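# Four arms open a pallet collar and seat it on pallet

## Task

Unfold the pallet collar into its open shape and set it down on the pallet so that it sits squarely, aligned with the pallet's edges.

## Robot and tools

The team is four identical Kinova Gen3 arms, named arm1, arm2, arm3 and arm4. Each has seven revolute joints, a Robotiq 2F-85 two-finger gripper and a wrist camera. Two fixed room cameras, cam_high and cam_low, look at the scene. The hand reaches roughly 1.0 m from the joint 1 axis at full stretch.

Frames: there is one shared scene frame with its origin on the floor and +z up, in metres. Each arm's foot (base_link) faces along its own +x. The calibrated foot poses are: arm1 at x=-0.424 y=-0.872 z=+0.754 quat_wxyz=(+0.738, +0.000, +0.000, +0.675); arm2 at x=+0.229 y=-0.880 z=+0.835 quat_wxyz=(+0.670, +0.001, +0.000, +0.742); arm3 at x=+1.000 y=-0.048 z=+0.810 quat_wxyz=(+0.112, +0.001, +0.000, -0.994); arm4 at x=-0.901 y=-0.169 z=+0.832 quat_wxyz=(+0.991, -0.003, +0.004, -0.132). The hand point sits between the finger pads, about 2 cm behind the fingertips when the gripper is shut or half open, and 0.5 cm behind when it is wide open. The hand's z axis runs along the fingers, and the fingers open and close along its y axis.

move: this runs one action. Its optional keys are arm1, arm2, arm3, arm4 and cameras, so each arm gets its own object. Inside an arm's object, "joints" maps joint names to absolute targets, not offsets: joint1_rad to joint7_rad in radians and gripper_m in metres (the fingertip gap). Any joint you leave out keeps its old target, and so does any arm you omit. Ranges: joint1_rad, joint3_rad, joint5_rad and joint7_rad run from -69.115 to 69.115. joint2_rad runs from -2.249 to 2.249; it is the shoulder, 0 means upright and positive tips the arm forward. joint4_rad runs from -2.579 to 2.579; it is the elbow and 0 means straight. joint6_rad runs from -2.099 to 2.099; it is the wrist and 0 means straight. gripper_m runs from 0 to 0.085. joint1 positive turns the arm clockwise seen from above, and at 0 the arm extends the way its foot faces. joint7 positive rolls the hand counter-clockwise seen from behind. A joint counts as done within ±0.01 rad, and the gripper within ±0.003. The optional "min_time_s" (0.1 to 8 s) sets the shortest duration of that arm's motions. No action lasts more than 15 s. Joint targets change at most 1.39 rad/s for joints 1 to 4 and 1.22 rad/s for joints 5 to 7. An arm's joints start and finish together, and the hand's path between postures can swing wide. "cameras" is a list of names, or ["all"], or []. A move with no action returns the full state, every image and the scene number. An unknown key makes the call invalid. An out-of-range value gets the call refused, and after a refusal the remaining move, wait and finished_scene calls in that reply are skipped.

wait: takes seconds from 0 to 10 and commands nothing new. zoom_image: takes a camera and region [x0,y0,x1,y1] in pixels from the top-left corner, at most 504 by 504, on the latest image from that camera. All cameras are 896x504. read_manual returns only licence texts. finished_scene: takes the current scene number (1 or 2) and ends the scene irreversibly. The collar must stay seated without help.

Result lines: the "move" line gives each arm that was sent a motion, either "done" or its worst status. joint_status values include "off_target" (the joint stopped short and may still push), "time_out" (the joint holds where it stopped) and "not_followed" (a built-in collision check held back the targets, but gripper commands still run). Arms listed "as last shown" were not commanded, and their lines repeat earlier values. Joint velocities are in rad/s in joint order, and "within noise" means the arm is still. Joint torques are given per joint, with positive toward a larger angle. Flange force is in the hand's x y z axes; it carries some bias and includes any held weight, and "no reading" can appear. The pictures line lists the image order, and images may lag the state a little. on_its_own reports behaviour you did not command.

Cautions: the arms keep pushing on contact and do not stop. Never squeeze or press one arm against another; a gripper closing on another arm's fingers counts as a press and can end the scene. The separation check can act too late and ignores fingers. A torque fault freezes that arm for 10 s; it happens when torque exceeds 104.5 N m on joints 1 to 4 or 51.3 N m on joints 5 to 7, or when a joint strays more than 5 degrees from its plan. Motors heat while holding loads, while stretched out, or while straining at unreachable targets. At 75 °C the arm sinks for 30 to 60 s; after that, resend targets that report limit_stop_at_motor_heat. For a firm grip, open wide and then close to well below the part's width. Avoid hard grips on parts still resting on something. Do not drop parts, release them while they move, slam them, or knock anything out of the work area or onto the floor. Loose objects may get brief random pushes.

Each tool is called after "Request:" by a JSON object that holds its "op" and its "data", one argument or row to a line.

## Session

Request:
{"op": "move", "data": {

}}

Scene clock: 0.00 s.
Joint torques (N m): no reading
Motor temperatures (°C): arm1=[36 35 27 36 44 41 47] | arm2=[29 29 34 32 41 37 40] | arm3=[38 37 36 33 40 44 43] | arm4=[32 38 30 26 36 46 35]
Flange force (N): no reading
Joint velocities: within noise
arm1.joint_positions: joint1_rad=-0.451 joint2_rad=-0.488 joint3_rad=-0.090 joint4_rad=+1.489 joint5_rad=-0.024 joint6_rad=+1.942 joint7_rad=+1.015 gripper_m=+0.085
arm1.joint_status: not commanded
arm1.hand: x=-0.4710 y=-0.7525 z=+1.2743 quat_wxyz=(-0.037, +0.668, -0.738, -0.091) (m; scene frame)
arm2.joint_positions: joint1_rad=-0.105 joint2_rad=-0.433 joint3_rad=-0.048 joint4_rad=+1.523 joint5_rad=-0.007 joint6_rad=+1.973 joint7_rad=+1.578 gripper_m=+0.085
arm2.joint_status: not commanded
arm2.hand: x=+0.2167 y=-0.7544 z=+1.3374 quat_wxyz=(-0.030, +0.793, -0.608, -0.028) (m; scene frame)
arm3.joint_positions: joint1_rad=+0.140 joint2_rad=-0.480 joint3_rad=-0.040 joint4_rad=+1.504 joint5_rad=-0.048 joint6_rad=+1.957 joint7_rad=+1.461 gripper_m=+0.085
arm3.joint_status: not commanded
arm3.hand: x=+0.8757 y=-0.0555 z=+1.3239 quat_wxyz=(-0.022, -0.997, -0.017, +0.077) (m; scene frame)
arm4.joint_positions: joint1_rad=-0.493 joint2_rad=-0.458 joint3_rad=-0.036 joint4_rad=+1.502 joint5_rad=-0.057 joint6_rad=+2.052 joint7_rad=+1.434 gripper_m=+0.085
arm4.joint_status: not commanded
arm4.hand: x=-0.7992 y=-0.1467 z=+1.3410 quat_wxyz=(-0.014, +0.076, -0.997, -0.019) (m; scene frame)
pictures: arm1_cam_wrist, arm2_cam_wrist, arm3_cam_wrist, arm4_cam_wrist, cam_high, cam_low

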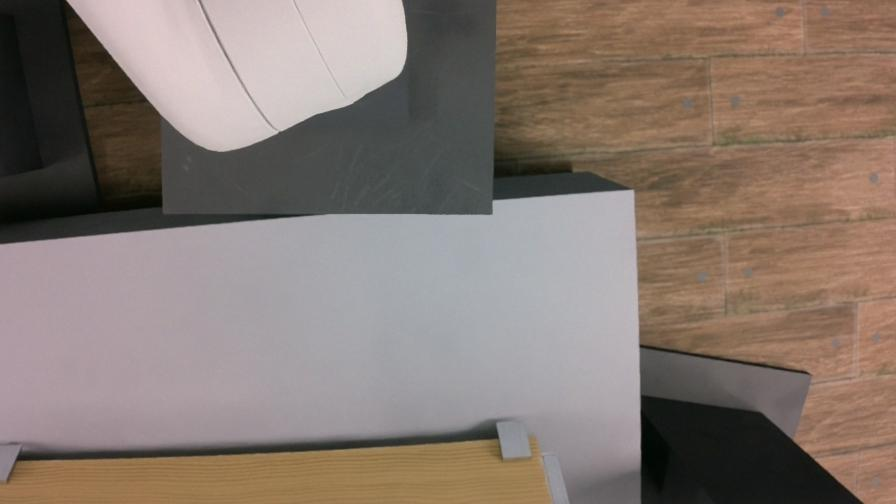

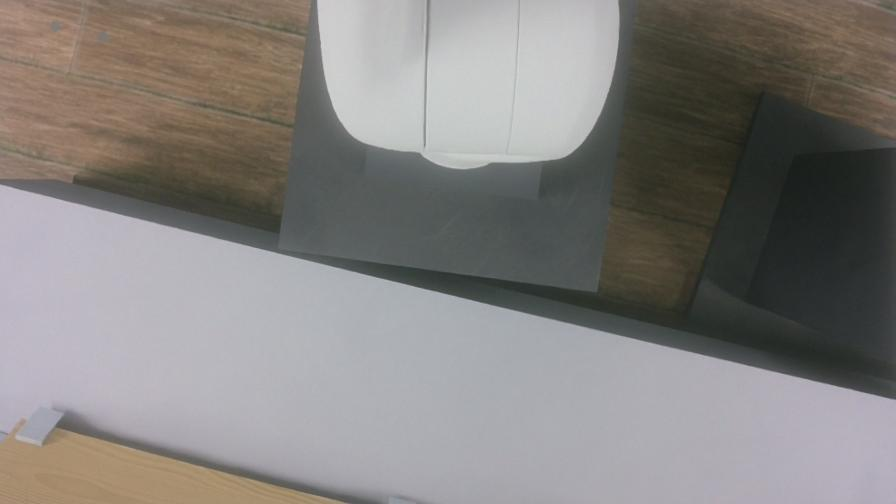

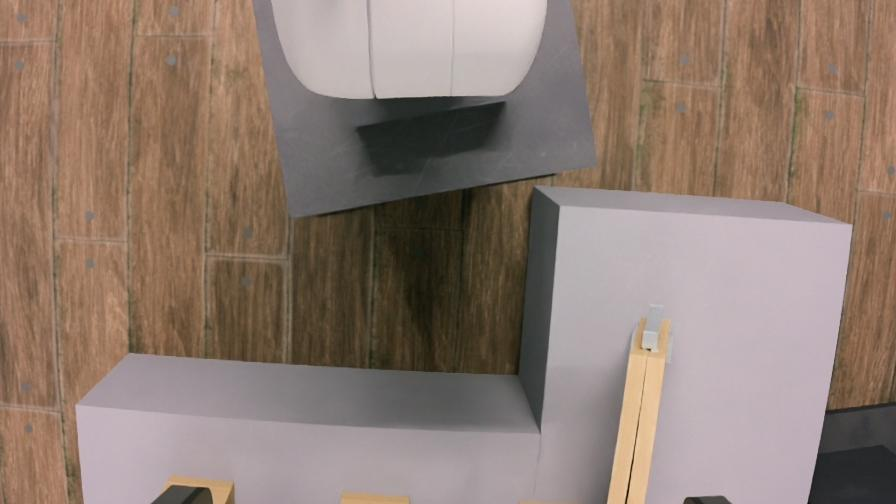

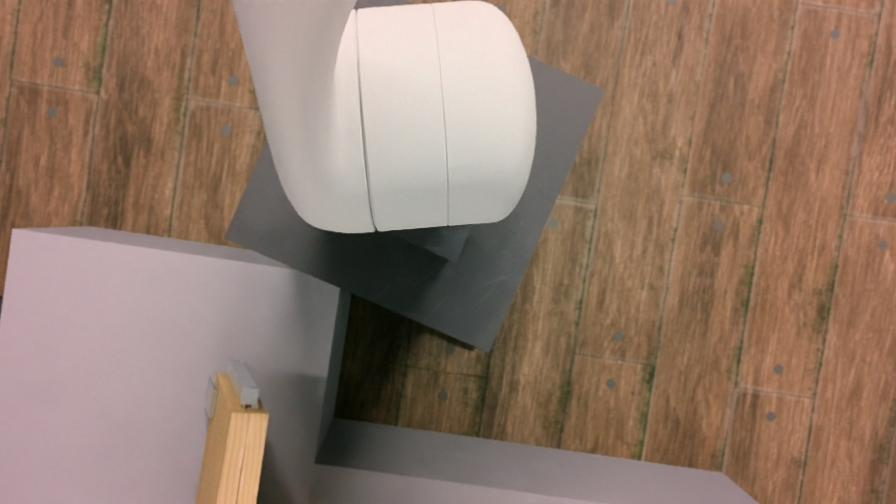

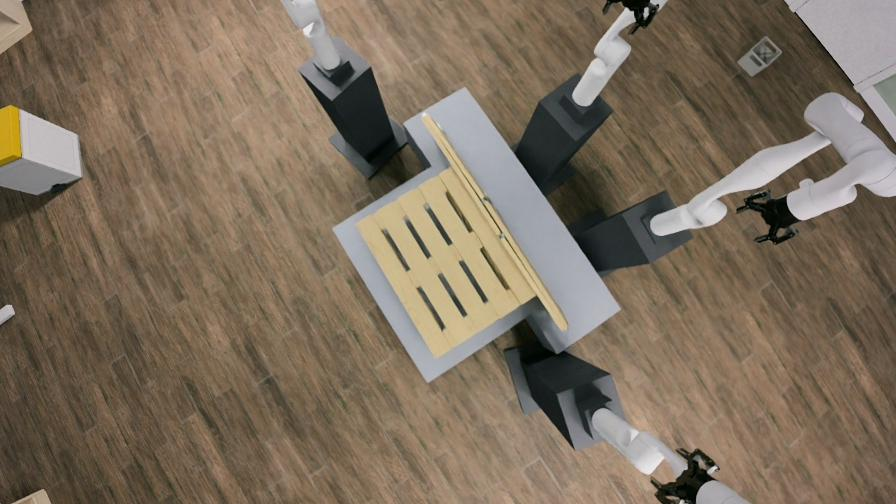

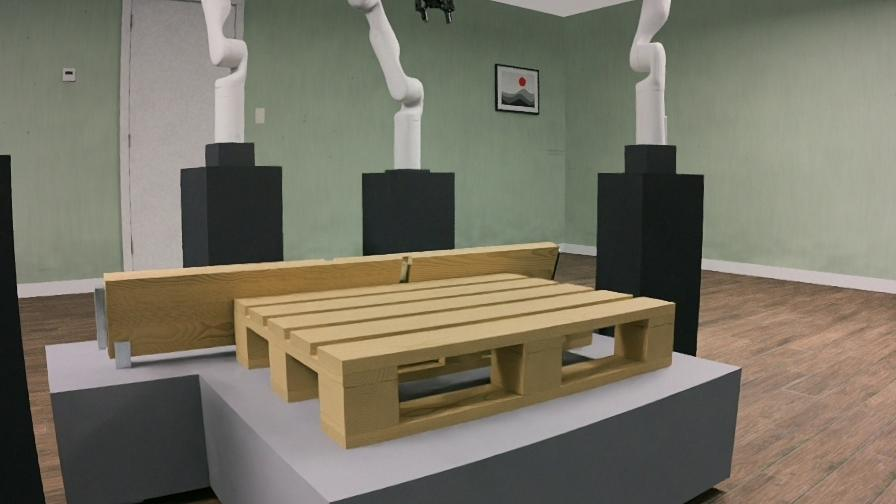

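Request:
{"op": "zoom_image", "data": {
  "camera": "cam_high",
  "region": [320, 70, 640, 390]
}}

Request:
{"op": "zoom_image", "data": {
  "camera": "cam_low",
  "region": [80, 220, 400, 400]
}}

Request:
{"op": "zoom_image", "data": {
  "camera": "cam_low",
  "region": [380, 220, 700, 460]
}}

Request:
{"op": "zoom_image", "data": {
  "camera": "cam_high",
  "region": [400, 90, 580, 340]
}}

Scaled by 1.575 from the camera's 896x504 image, which has a finer 1280x720 frame.

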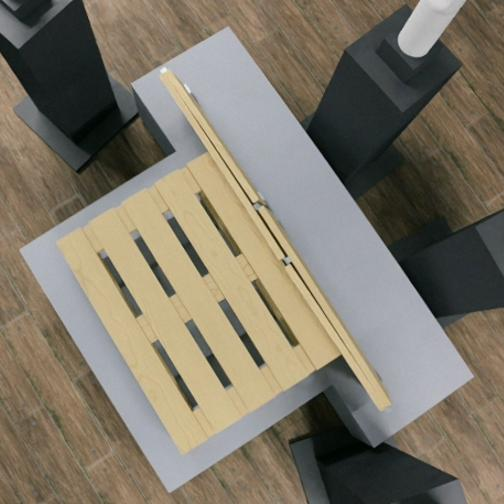

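Scaled by 1.575 from the camera's 896x504 image, which has a finer 1280x720 frame.

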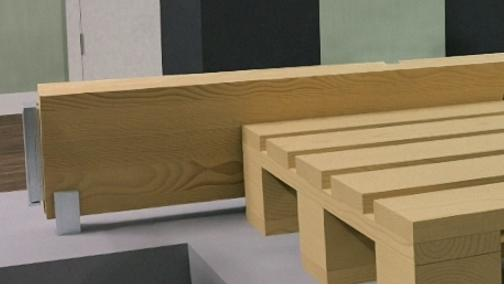

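Scaled by 1.575 from the camera's 896x504 image, which has a finer 1280x720 frame.

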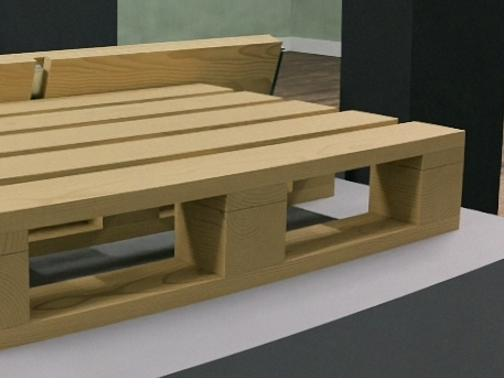

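Scaled by 2.016 from the camera's 896x504 image, which has a finer 1280x720 frame.

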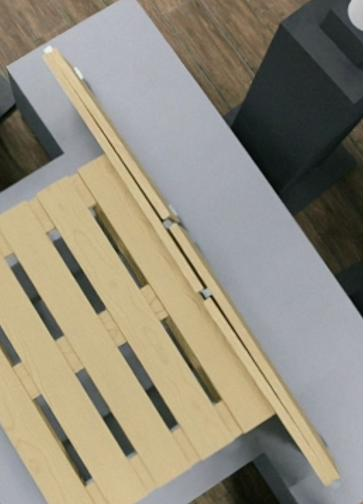

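Request:
{"op": "move", "data": {
  "arm1": {"joints": {"joint1_rad": 0.0374, "joint2_rad": 0.5961, "joint3_rad": 0.0, "joint4_rad": 1.0565, "joint5_rad": 0.0, "joint6_rad": 1.489, "joint7_rad": 1.6973}},
  "arm2": {"joints": {"joint1_rad": -0.138, "joint2_rad": 0.6631, "joint3_rad": 0.0, "joint4_rad": 1.1985, "joint5_rad": 0.0, "joint6_rad": 1.28, "joint7_rad": 1.3309}},
  "arm3": {"joints": {"joint1_rad": -0.5508, "joint2_rad": 0.1509, "joint3_rad": 0.0, "joint4_rad": 1.9157, "joint5_rad": 0.0, "joint6_rad": 1.075, "joint7_rad": 0.7955}},
  "arm4": {"joints": {"joint1_rad": 0.073, "joint2_rad": 0.0092, "joint3_rad": 0.0, "joint4_rad": 2.1568, "joint5_rad": 0.0, "joint6_rad": 0.9756, "joint7_rad": 1.9086}},
  "cameras": ["all"]
}}

Scene clock: 406.53 s.
Joint torques (N m): arm1=[-0.57 -22.05 -1.1 -9.04 0.24 0.02 0.4] | arm2=[0.61 -19.23 -0.05 -9.28 0.24 -0.28 -0.34] | arm3=[-0.72 -11.1 0.06 -8.54 0.44 0.11 -0.02] | arm4=[0.32 -7.35 -1 -7.3 -0.12 0.36 -0.02]
Motor temperatures (°C): arm1=[33 32 27 32 42 38 46] | arm2=[28 29 31 30 38 36 40] | arm3=[32 32 31 32 39 43 41] | arm4=[28 33 27 25 35 44 35]
Flange force (N): arm1=[-4.3 -1.2 0.5] | arm2=[6.8 -0.9 -1.0] | arm3=[0.1 -2.1 1.4] | arm4=[1.1 -1.2 0.1]
move: arm1 done; arm2 done; arm3 done; arm4 done
Joint velocities: within noise
arm1.joint_positions: joint1_rad=+0.037 joint2_rad=+0.596 joint3_rad=+0.000 joint4_rad=+1.056 joint5_rad=+0.000 joint6_rad=+1.489 joint7_rad=+1.697 gripper_m=+0.085
arm1.joint_status: all done
arm1.hand: x=-0.3295 y=-0.3298 z=+1.0494 quat_wxyz=(+0.000, +0.707, -0.707, +0.000) (m; scene frame)
arm2.joint_positions: joint1_rad=-0.138 joint2_rad=+0.663 joint3_rad=+0.000 joint4_rad=+1.198 joint5_rad=+0.000 joint6_rad=+1.280 joint7_rad=+1.331 gripper_m=+0.085
arm2.joint_status: all done
arm2.hand: x=+0.1202 y=-0.3307 z=+1.0515 quat_wxyz=(+0.000, +0.707, -0.707, -0.001) (m; scene frame)
arm3.joint_positions: joint1_rad=-0.551 joint2_rad=+0.151 joint3_rad=+0.000 joint4_rad=+1.916 joint5_rad=+0.000 joint6_rad=+1.075 joint7_rad=+0.796 gripper_m=+0.085
arm3.joint_status: all done
arm3.hand: x=+0.7399 y=-0.2679 z=+1.0493 quat_wxyz=(+0.000, -1.000, +0.000, -0.001) (m; scene frame)
arm4.joint_positions: joint1_rad=+0.073 joint2_rad=+0.009 joint3_rad=+0.000 joint4_rad=+2.157 joint5_rad=+0.000 joint6_rad=+0.976 joint7_rad=+1.909 gripper_m=+0.085
arm4.joint_status: all done
arm4.hand: x=-0.6585 y=-0.2794 z=+1.0487 quat_wxyz=(+0.005, +0.000, -1.000, +0.002) (m; scene frame)
pictures: arm1_cam_wrist, arm2_cam_wrist, arm3_cam_wrist, arm4_cam_wrist, cam_high, cam_low

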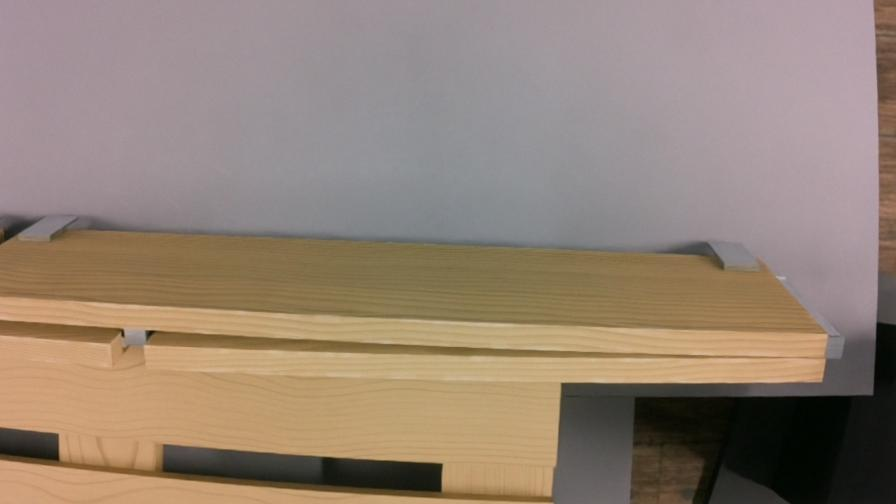

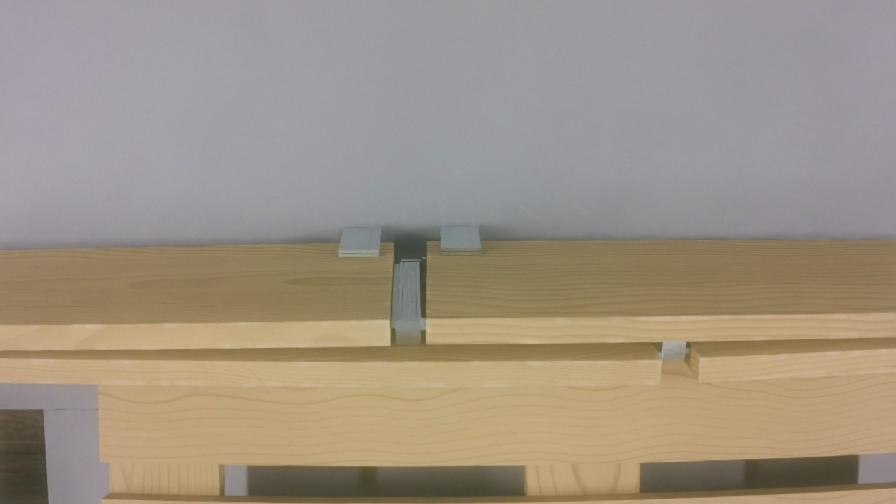

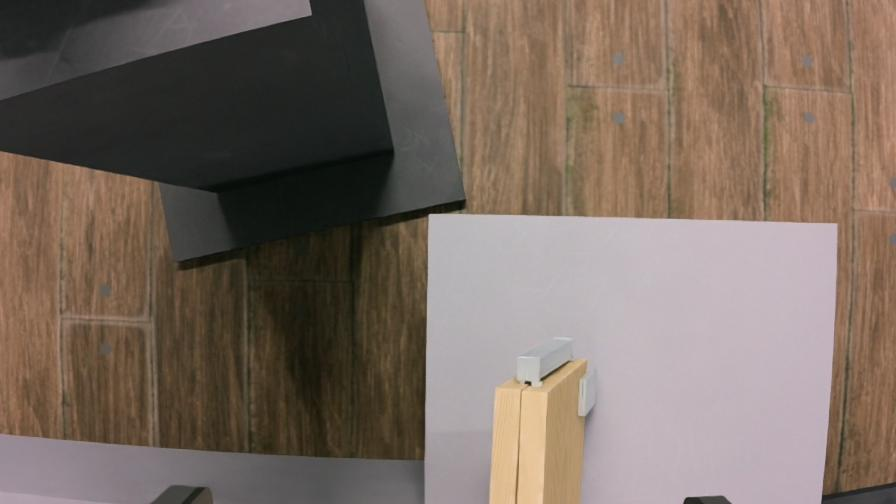

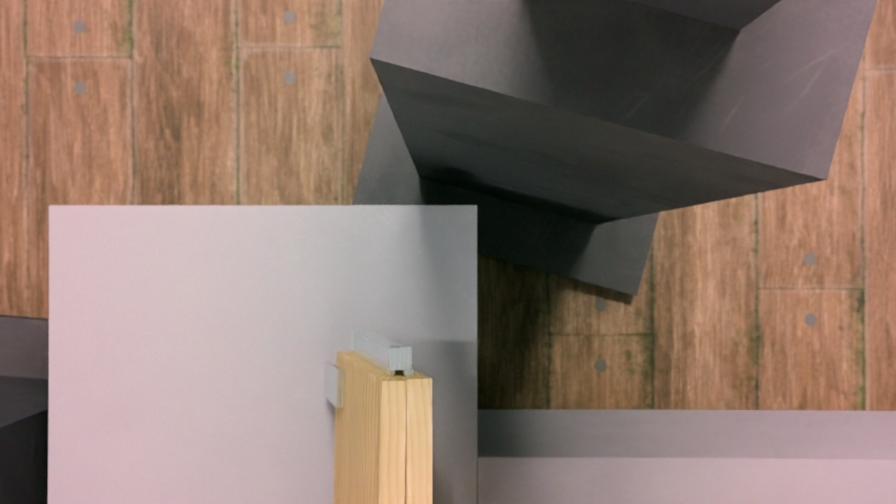

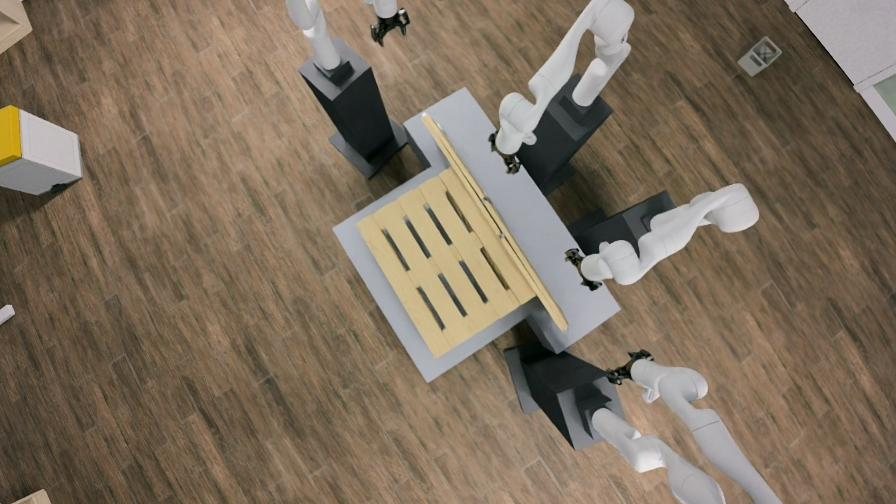

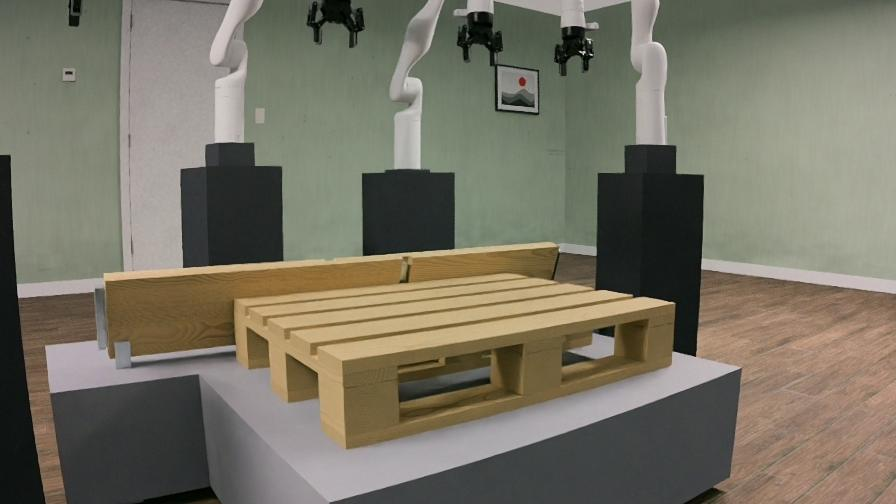

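Request:
{"op": "zoom_image", "data": {
  "camera": "arm3_cam_wrist",
  "region": [420, 300, 660, 504]
}}

Request:
{"op": "zoom_image", "data": {
  "camera": "arm4_cam_wrist",
  "region": [280, 300, 520, 504]
}}

Request:
{"op": "zoom_image", "data": {
  "camera": "arm2_cam_wrist",
  "region": [300, 200, 740, 410]
}}

Request:
{"op": "zoom_image", "data": {
  "camera": "arm1_cam_wrist",
  "region": [0, 190, 500, 504]
}}

Request:
{"op": "zoom_image", "data": {
  "camera": "arm1_cam_wrist",
  "region": [560, 200, 896, 430]
}}

Scaled by 2.100 from the camera's 896x504 image, which has a finer 1280x720 frame.

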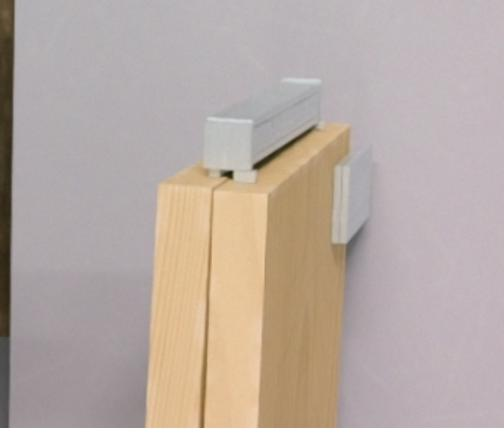

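Scaled by 2.100 from the camera's 896x504 image, which has a finer 1280x720 frame.

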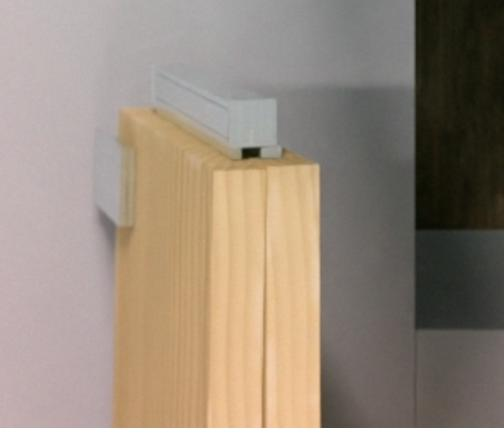

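Scaled by 1.145 from the camera's 896x504 image, which has a finer 1280x720 frame.

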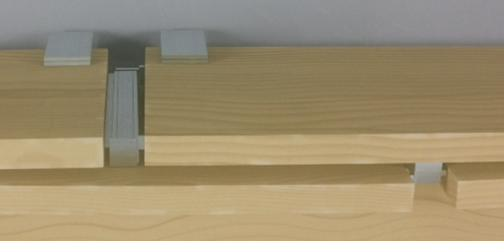

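Scaled by 1.008 from the camera's 896x504 image, which has a finer 1280x720 frame.

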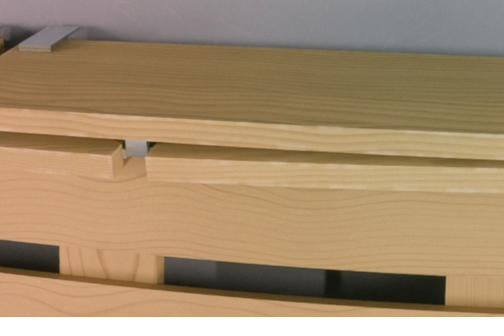

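Scaled by 1.500 from the camera's 896x504 image, which has a finer 1280x720 frame.

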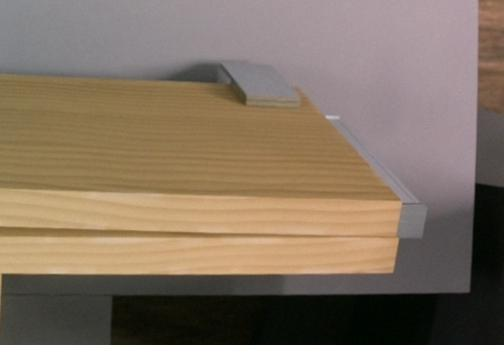

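Request:
{"op": "move", "data": {
  "arm1": {"joints": {"joint1_rad": -0.1249, "joint2_rad": 1.3725, "joint3_rad": 0.0, "joint4_rad": 1.0138, "joint5_rad": 0.0, "joint6_rad": 0.9053, "joint7_rad": -0.0578}},
  "arm2": {"joints": {"joint1_rad": 0.0578, "joint2_rad": 1.4412, "joint3_rad": 0.0, "joint4_rad": 0.9101, "joint5_rad": 0.0, "joint6_rad": 0.9403, "joint7_rad": -0.04}},
  "cameras": ["arm1_cam_wrist", "arm2_cam_wrist", "cam_low"]
}}

Scene clock: 947.13 s.
Joint torques (N m): arm1=[-0.51 -27.21 -0.95 -5.78 0.22 0.39 0.41] | arm2=[0.6 -24.08 0.12 -6.85 0.17 0.16 -0.42] | arm3=[-0.68 -11.05 -0.04 -8.56 0.48 0.12 0] | arm4=[0.3 -7.37 -0.98 -7.25 -0.13 0.35 -0.03]
Motor temperatures (°C): arm1=[33 33 27 32 41 37 45] | arm2=[28 32 30 30 37 36 40] | arm3=[30 32 30 31 38 42 39] | arm4=[28 32 26 25 35 43 34]
Flange force (N): arm1=[-0.1 3.6 2.7] | arm2=[0.4 -9.2 -4.5] | arm3=[0.3 -2.2 1.4] | arm4=[0.9 -1.3 0.0]
move: arm1 done; arm2 done
Joint velocities: within noise
arm1.joint_positions: joint1_rad=-0.125 joint2_rad=+1.372 joint3_rad=+0.000 joint4_rad=+1.014 joint5_rad=+0.000 joint6_rad=+0.905 joint7_rad=-0.058 gripper_m=+0.085
arm1.joint_status: all done
arm1.hand: x=-0.4196 y=-0.2899 z=+0.5844 quat_wxyz=(-0.003, -0.011, -0.997, +0.075) (m; scene frame)
arm2.joint_positions: joint1_rad=+0.058 joint2_rad=+1.441 joint3_rad=+0.000 joint4_rad=+0.910 joint5_rad=+0.000 joint6_rad=+0.940 joint7_rad=-0.040 gripper_m=+0.085
arm2.joint_status: all done
arm2.hand: x=+0.2270 y=-0.2853 z=+0.6466 quat_wxyz=(-0.002, +0.002, -0.997, +0.074) (m; scene frame)
arm3, arm4: as last shown
pictures: arm1_cam_wrist, arm2_cam_wrist, cam_low

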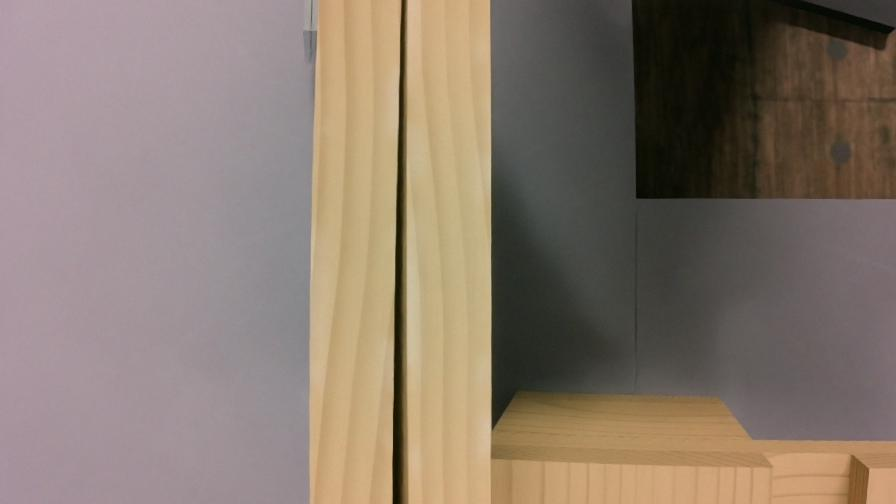

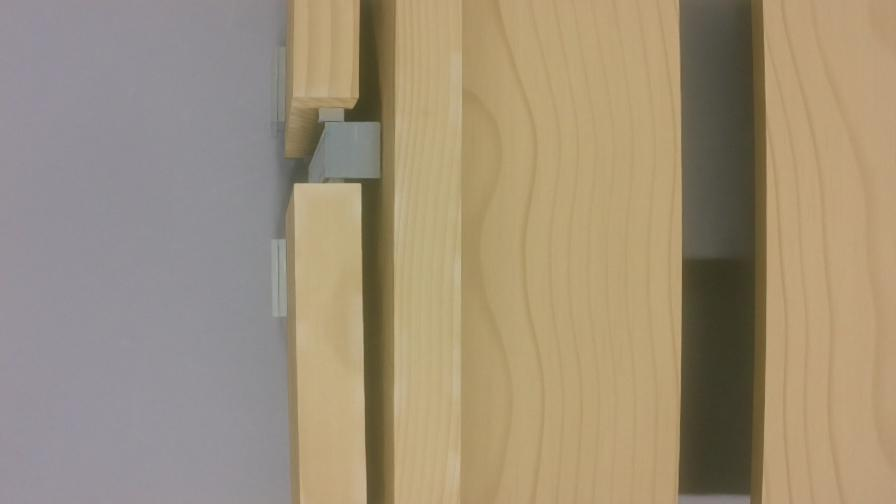

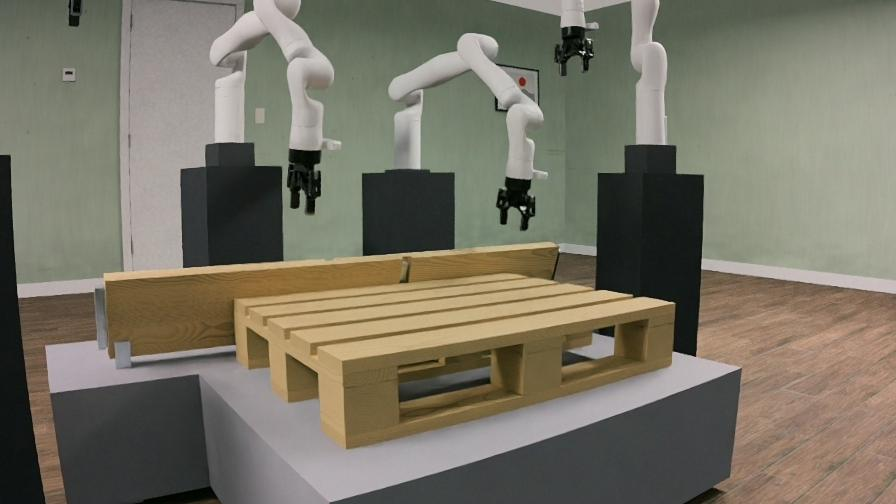

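Request:
{"op": "move", "data": {
  "arm1": {"joints": {"joint1_rad": -0.1254, "joint2_rad": 1.4959, "joint4_rad": 0.7775, "joint6_rad": 1.1482, "joint7_rad": -0.0681}},
  "arm2": {"joints": {"joint1_rad": 0.0598, "joint2_rad": 1.6691, "joint4_rad": 0.6385, "joint6_rad": 1.114, "joint7_rad": -0.0359}},
  "cameras": ["arm1_cam_wrist", "arm2_cam_wrist"]
}}

Scene clock: 1068.50 s.
Joint torques (N m): arm1=[-0.57 -27.76 -0.95 -6.24 0.23 0.76 0.39] | arm2=[0.63 -23.98 0.18 -6.6 0.17 0.51 -0.32] | arm3=[-0.73 -11.18 -0.04 -8.55 0.45 0.12 -0.02] | arm4=[0.33 -7.38 -0.97 -7.29 -0.12 0.33 -0.04]
Motor temperatures (°C): arm1=[33 34 27 31 41 36 45] | arm2=[28 33 30 29 37 36 40] | arm3=[30 32 29 31 38 42 39] | arm4=[28 32 26 25 35 43 34]
Flange force (N): arm1=[-0.3 3.7 2.0] | arm2=[0.5 -12.2 -4.6] | arm3=[-0.1 -2.1 1.6] | arm4=[1.0 -1.3 0.0]
move: arm1 done; arm2 done
Joint velocities: within noise
arm1.joint_positions: joint1_rad=-0.125 joint2_rad=+1.496 joint3_rad=+0.000 joint4_rad=+0.777 joint5_rad=+0.000 joint6_rad=+1.148 joint7_rad=-0.068 gripper_m=+0.085
arm1.joint_status: all done
arm1.hand: x=-0.4196 y=-0.2980 z=+0.5674 quat_wxyz=(-0.007, -0.016, -0.990, +0.139) (m; scene frame)
arm2.joint_positions: joint1_rad=+0.060 joint2_rad=+1.669 joint3_rad=+0.000 joint4_rad=+0.639 joint5_rad=+0.000 joint6_rad=+1.114 joint7_rad=-0.036 gripper_m=+0.085
arm2.joint_status: all done
arm2.hand: x=+0.2293 y=-0.3136 z=+0.5694 quat_wxyz=(-0.005, +0.004, -0.990, +0.138) (m; scene frame)
arm3, arm4: as last shown
pictures: arm1_cam_wrist, arm2_cam_wrist

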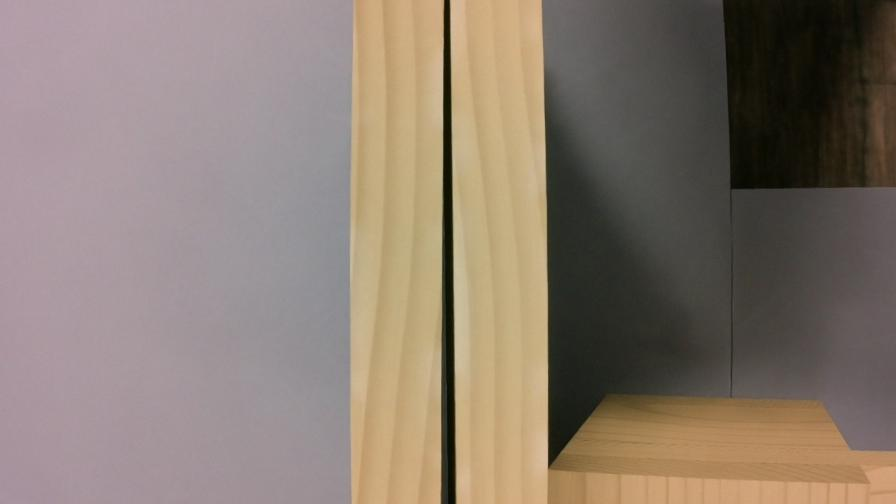

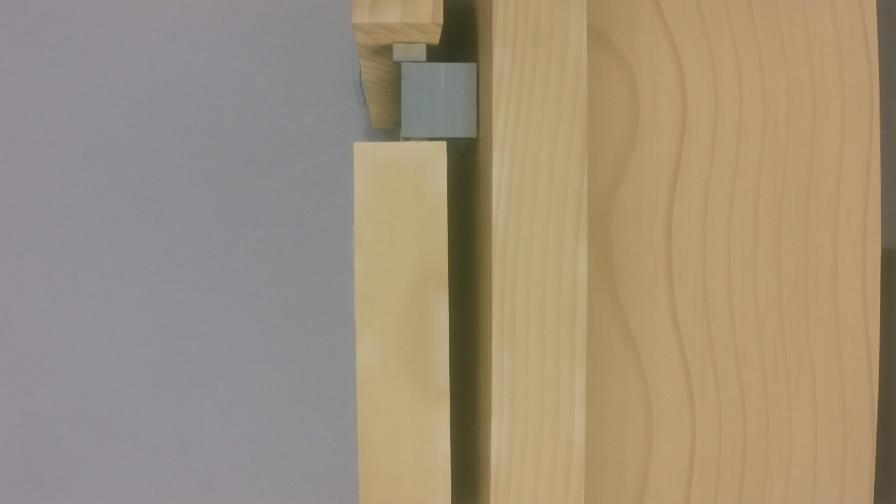

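Request:
{"op": "move", "data": {
  "arm1": {"joints": {"joint1_rad": -0.1267, "joint2_rad": 1.6043, "joint4_rad": 0.7624, "joint6_rad": 1.0549, "joint7_rad": -0.0694}, "min_time_s": 1.5},
  "arm2": {"joints": {"joint1_rad": 0.0586, "joint2_rad": 1.8256, "joint4_rad": 0.4976, "joint6_rad": 1.0984, "joint7_rad": -0.0371}, "min_time_s": 1.5},
  "cameras": ["arm1_cam_wrist", "arm2_cam_wrist", "cam_low"]
}}

Scene clock: 1118.40 s.
Joint torques (N m): arm1=[-0.54 -27.35 -0.95 -5.61 0.25 0.73 0.42] | arm2=[0.57 -23.41 0.1 -6.55 0.18 0.54 -0.34] | arm3=[-0.73 -11.13 -0.03 -8.54 0.43 0.12 -0.05] | arm4=[0.25 -7.35 -0.93 -7.3 -0.17 0.33 -0.04]
Motor temperatures (°C): arm1=[32 35 27 31 41 36 45] | arm2=[28 33 30 29 37 36 40] | arm3=[30 31 29 31 38 42 39] | arm4=[27 32 26 25 35 43 34]
Flange force (N): arm1=[-0.2 4.5 2.5] | arm2=no reading | arm3=[-0.1 -2.2 1.5] | arm4=[1.1 -1.3 0.0]
move: arm1 done; arm2 done
Joint velocities: within noise
arm1.joint_positions: joint1_rad=-0.127 joint2_rad=+1.604 joint3_rad=+0.000 joint4_rad=+0.762 joint5_rad=+0.000 joint6_rad=+1.055 joint7_rad=-0.069 gripper_m=+0.085
arm1.joint_status: all done
arm1.hand: x=-0.4197 y=-0.3170 z=+0.5004 quat_wxyz=(-0.007, -0.016, -0.990, +0.139) (m; scene frame)
arm2.joint_positions: joint1_rad=+0.059 joint2_rad=+1.826 joint3_rad=+0.000 joint4_rad=+0.498 joint5_rad=+0.000 joint6_rad=+1.098 joint7_rad=-0.037 gripper_m=+0.085
arm2.joint_status: all done
arm2.hand: x=+0.2291 y=-0.3284 z=+0.5010 quat_wxyz=(-0.005, +0.004, -0.990, +0.138) (m; scene frame)
arm3, arm4: as last shown
pictures: arm1_cam_wrist, arm2_cam_wrist, cam_low

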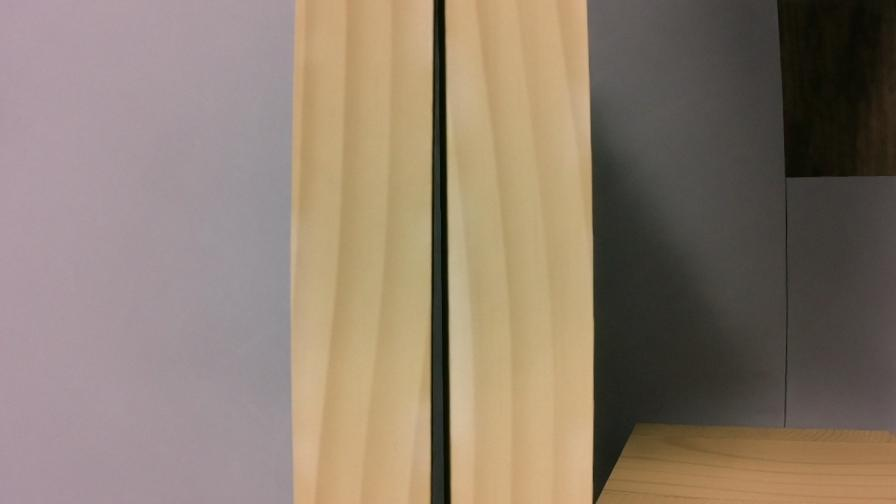

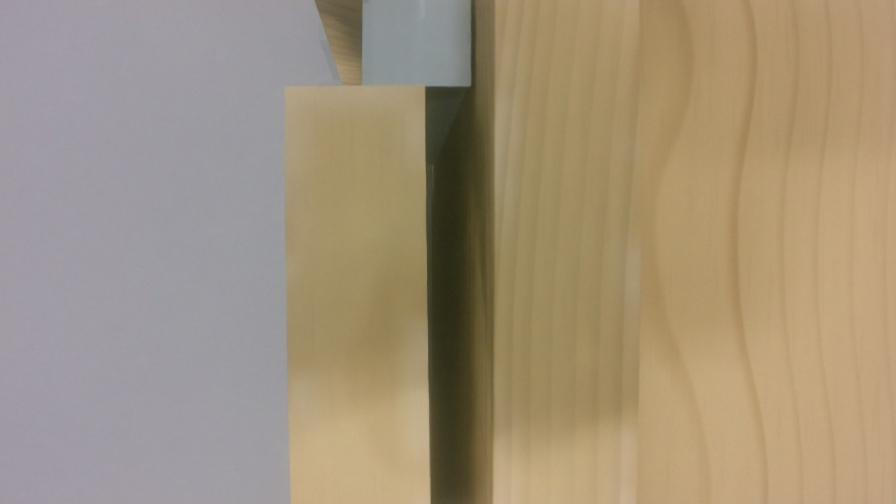

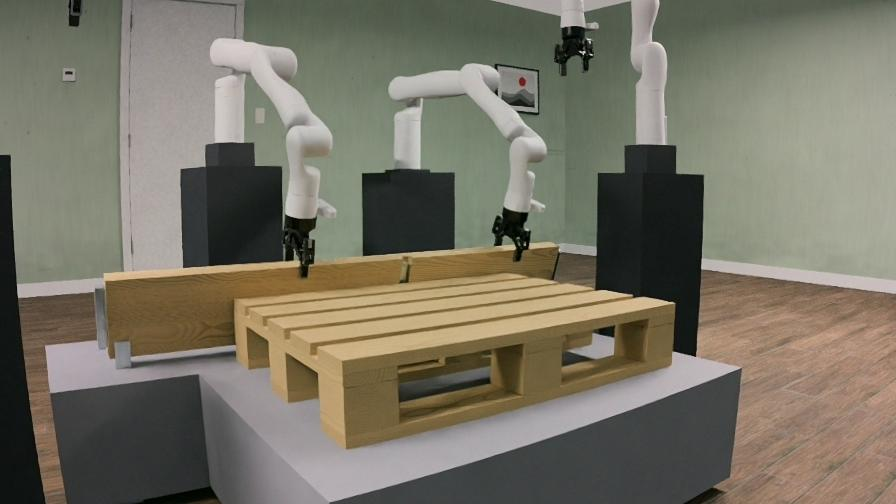

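Request:
{"op": "move", "data": {
  "arm1": {"joints": {"gripper_m": 0.026}},
  "arm2": {"joints": {"gripper_m": 0.03}},
  "cameras": ["arm1_cam_wrist", "arm2_cam_wrist", "cam_low"]
}}

Scene clock: 1130.97 s.
Joint torques (N m): arm1=[-1.1 -19.31 -1.33 -14.23 0.28 -12.14 0.21] | arm2=[-0.59 -9.45 -0.15 -1.85 0.78 -1.21 0.74] | arm3=[-0.71 -11.13 -0.01 -8.53 0.45 0.07 -0.02] | arm4=[0.32 -7.33 -0.99 -7.33 -0.11 0.36 -0.02]
Motor temperatures (°C): arm1=[32 35 27 31 41 36 45] | arm2=[28 33 30 29 37 36 40] | arm3=[30 31 29 31 38 42 39] | arm4=[27 32 26 25 35 43 34]
Flange force (N): arm1=[-2.7 -26.3 -30.5] | arm2=no reading | arm3=[0.0 -2.1 1.3] | arm4=[1.2 -1.2 0.1]
move: arm1 off_target; arm2 off_target
Joint velocities: within noise
arm1.joint_positions: joint1_rad=-0.127 joint2_rad=+1.604 joint3_rad=+0.000 joint4_rad=+0.763 joint5_rad=+0.000 joint6_rad=+1.055 joint7_rad=-0.069 gripper_m=+0.042
arm1.joint_status: gripper_m off_target (ended at +0.042, target +0.026)
arm1.hand: x=-0.4197 y=-0.3170 z=+0.5004 quat_wxyz=(-0.007, -0.016, -0.990, +0.139) (m; scene frame)
arm2.joint_positions: joint1_rad=+0.059 joint2_rad=+1.826 joint3_rad=+0.000 joint4_rad=+0.498 joint5_rad=+0.000 joint6_rad=+1.098 joint7_rad=-0.037 gripper_m=+0.045
arm2.joint_status: gripper_m off_target (ended at +0.045, target +0.030)
arm2.hand: x=+0.2291 y=-0.3283 z=+0.5011 quat_wxyz=(-0.005, +0.004, -0.990, +0.138) (m; scene frame)
arm3, arm4: as last shown
pictures: arm1_cam_wrist, arm2_cam_wrist, cam_low

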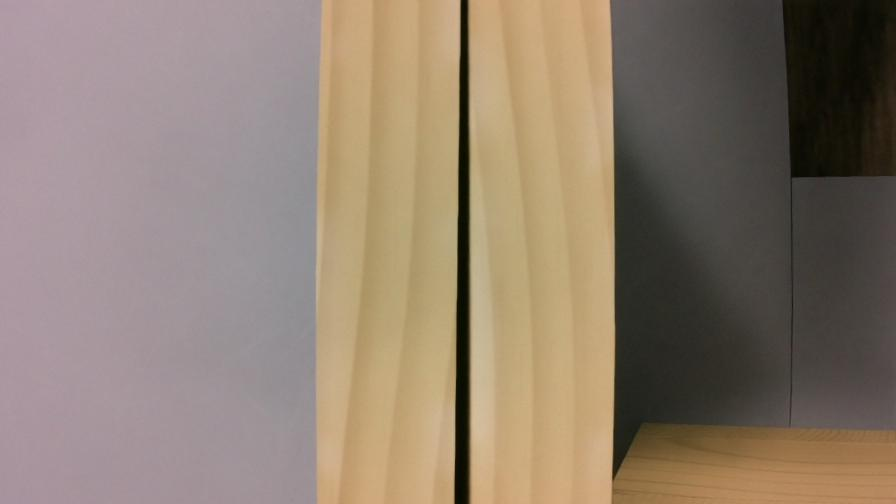

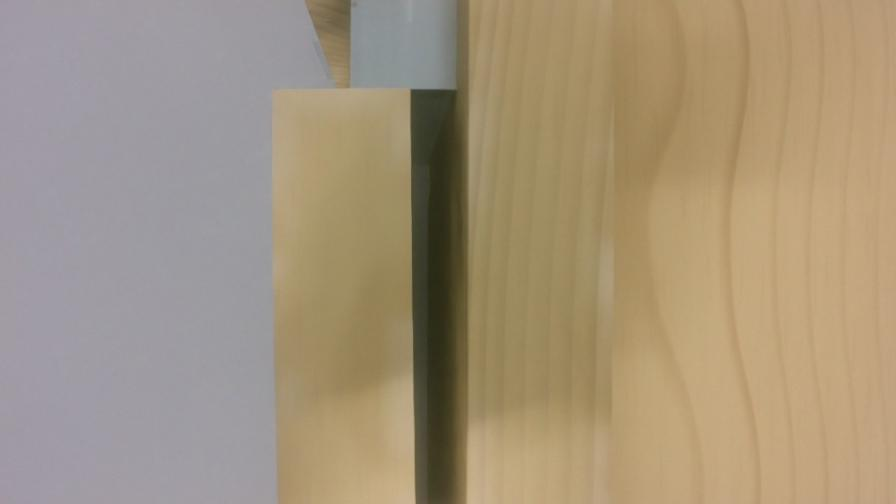

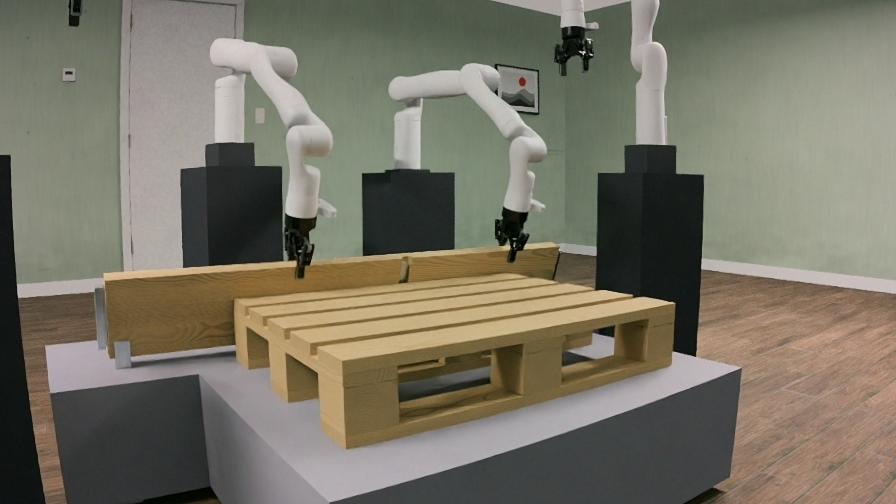

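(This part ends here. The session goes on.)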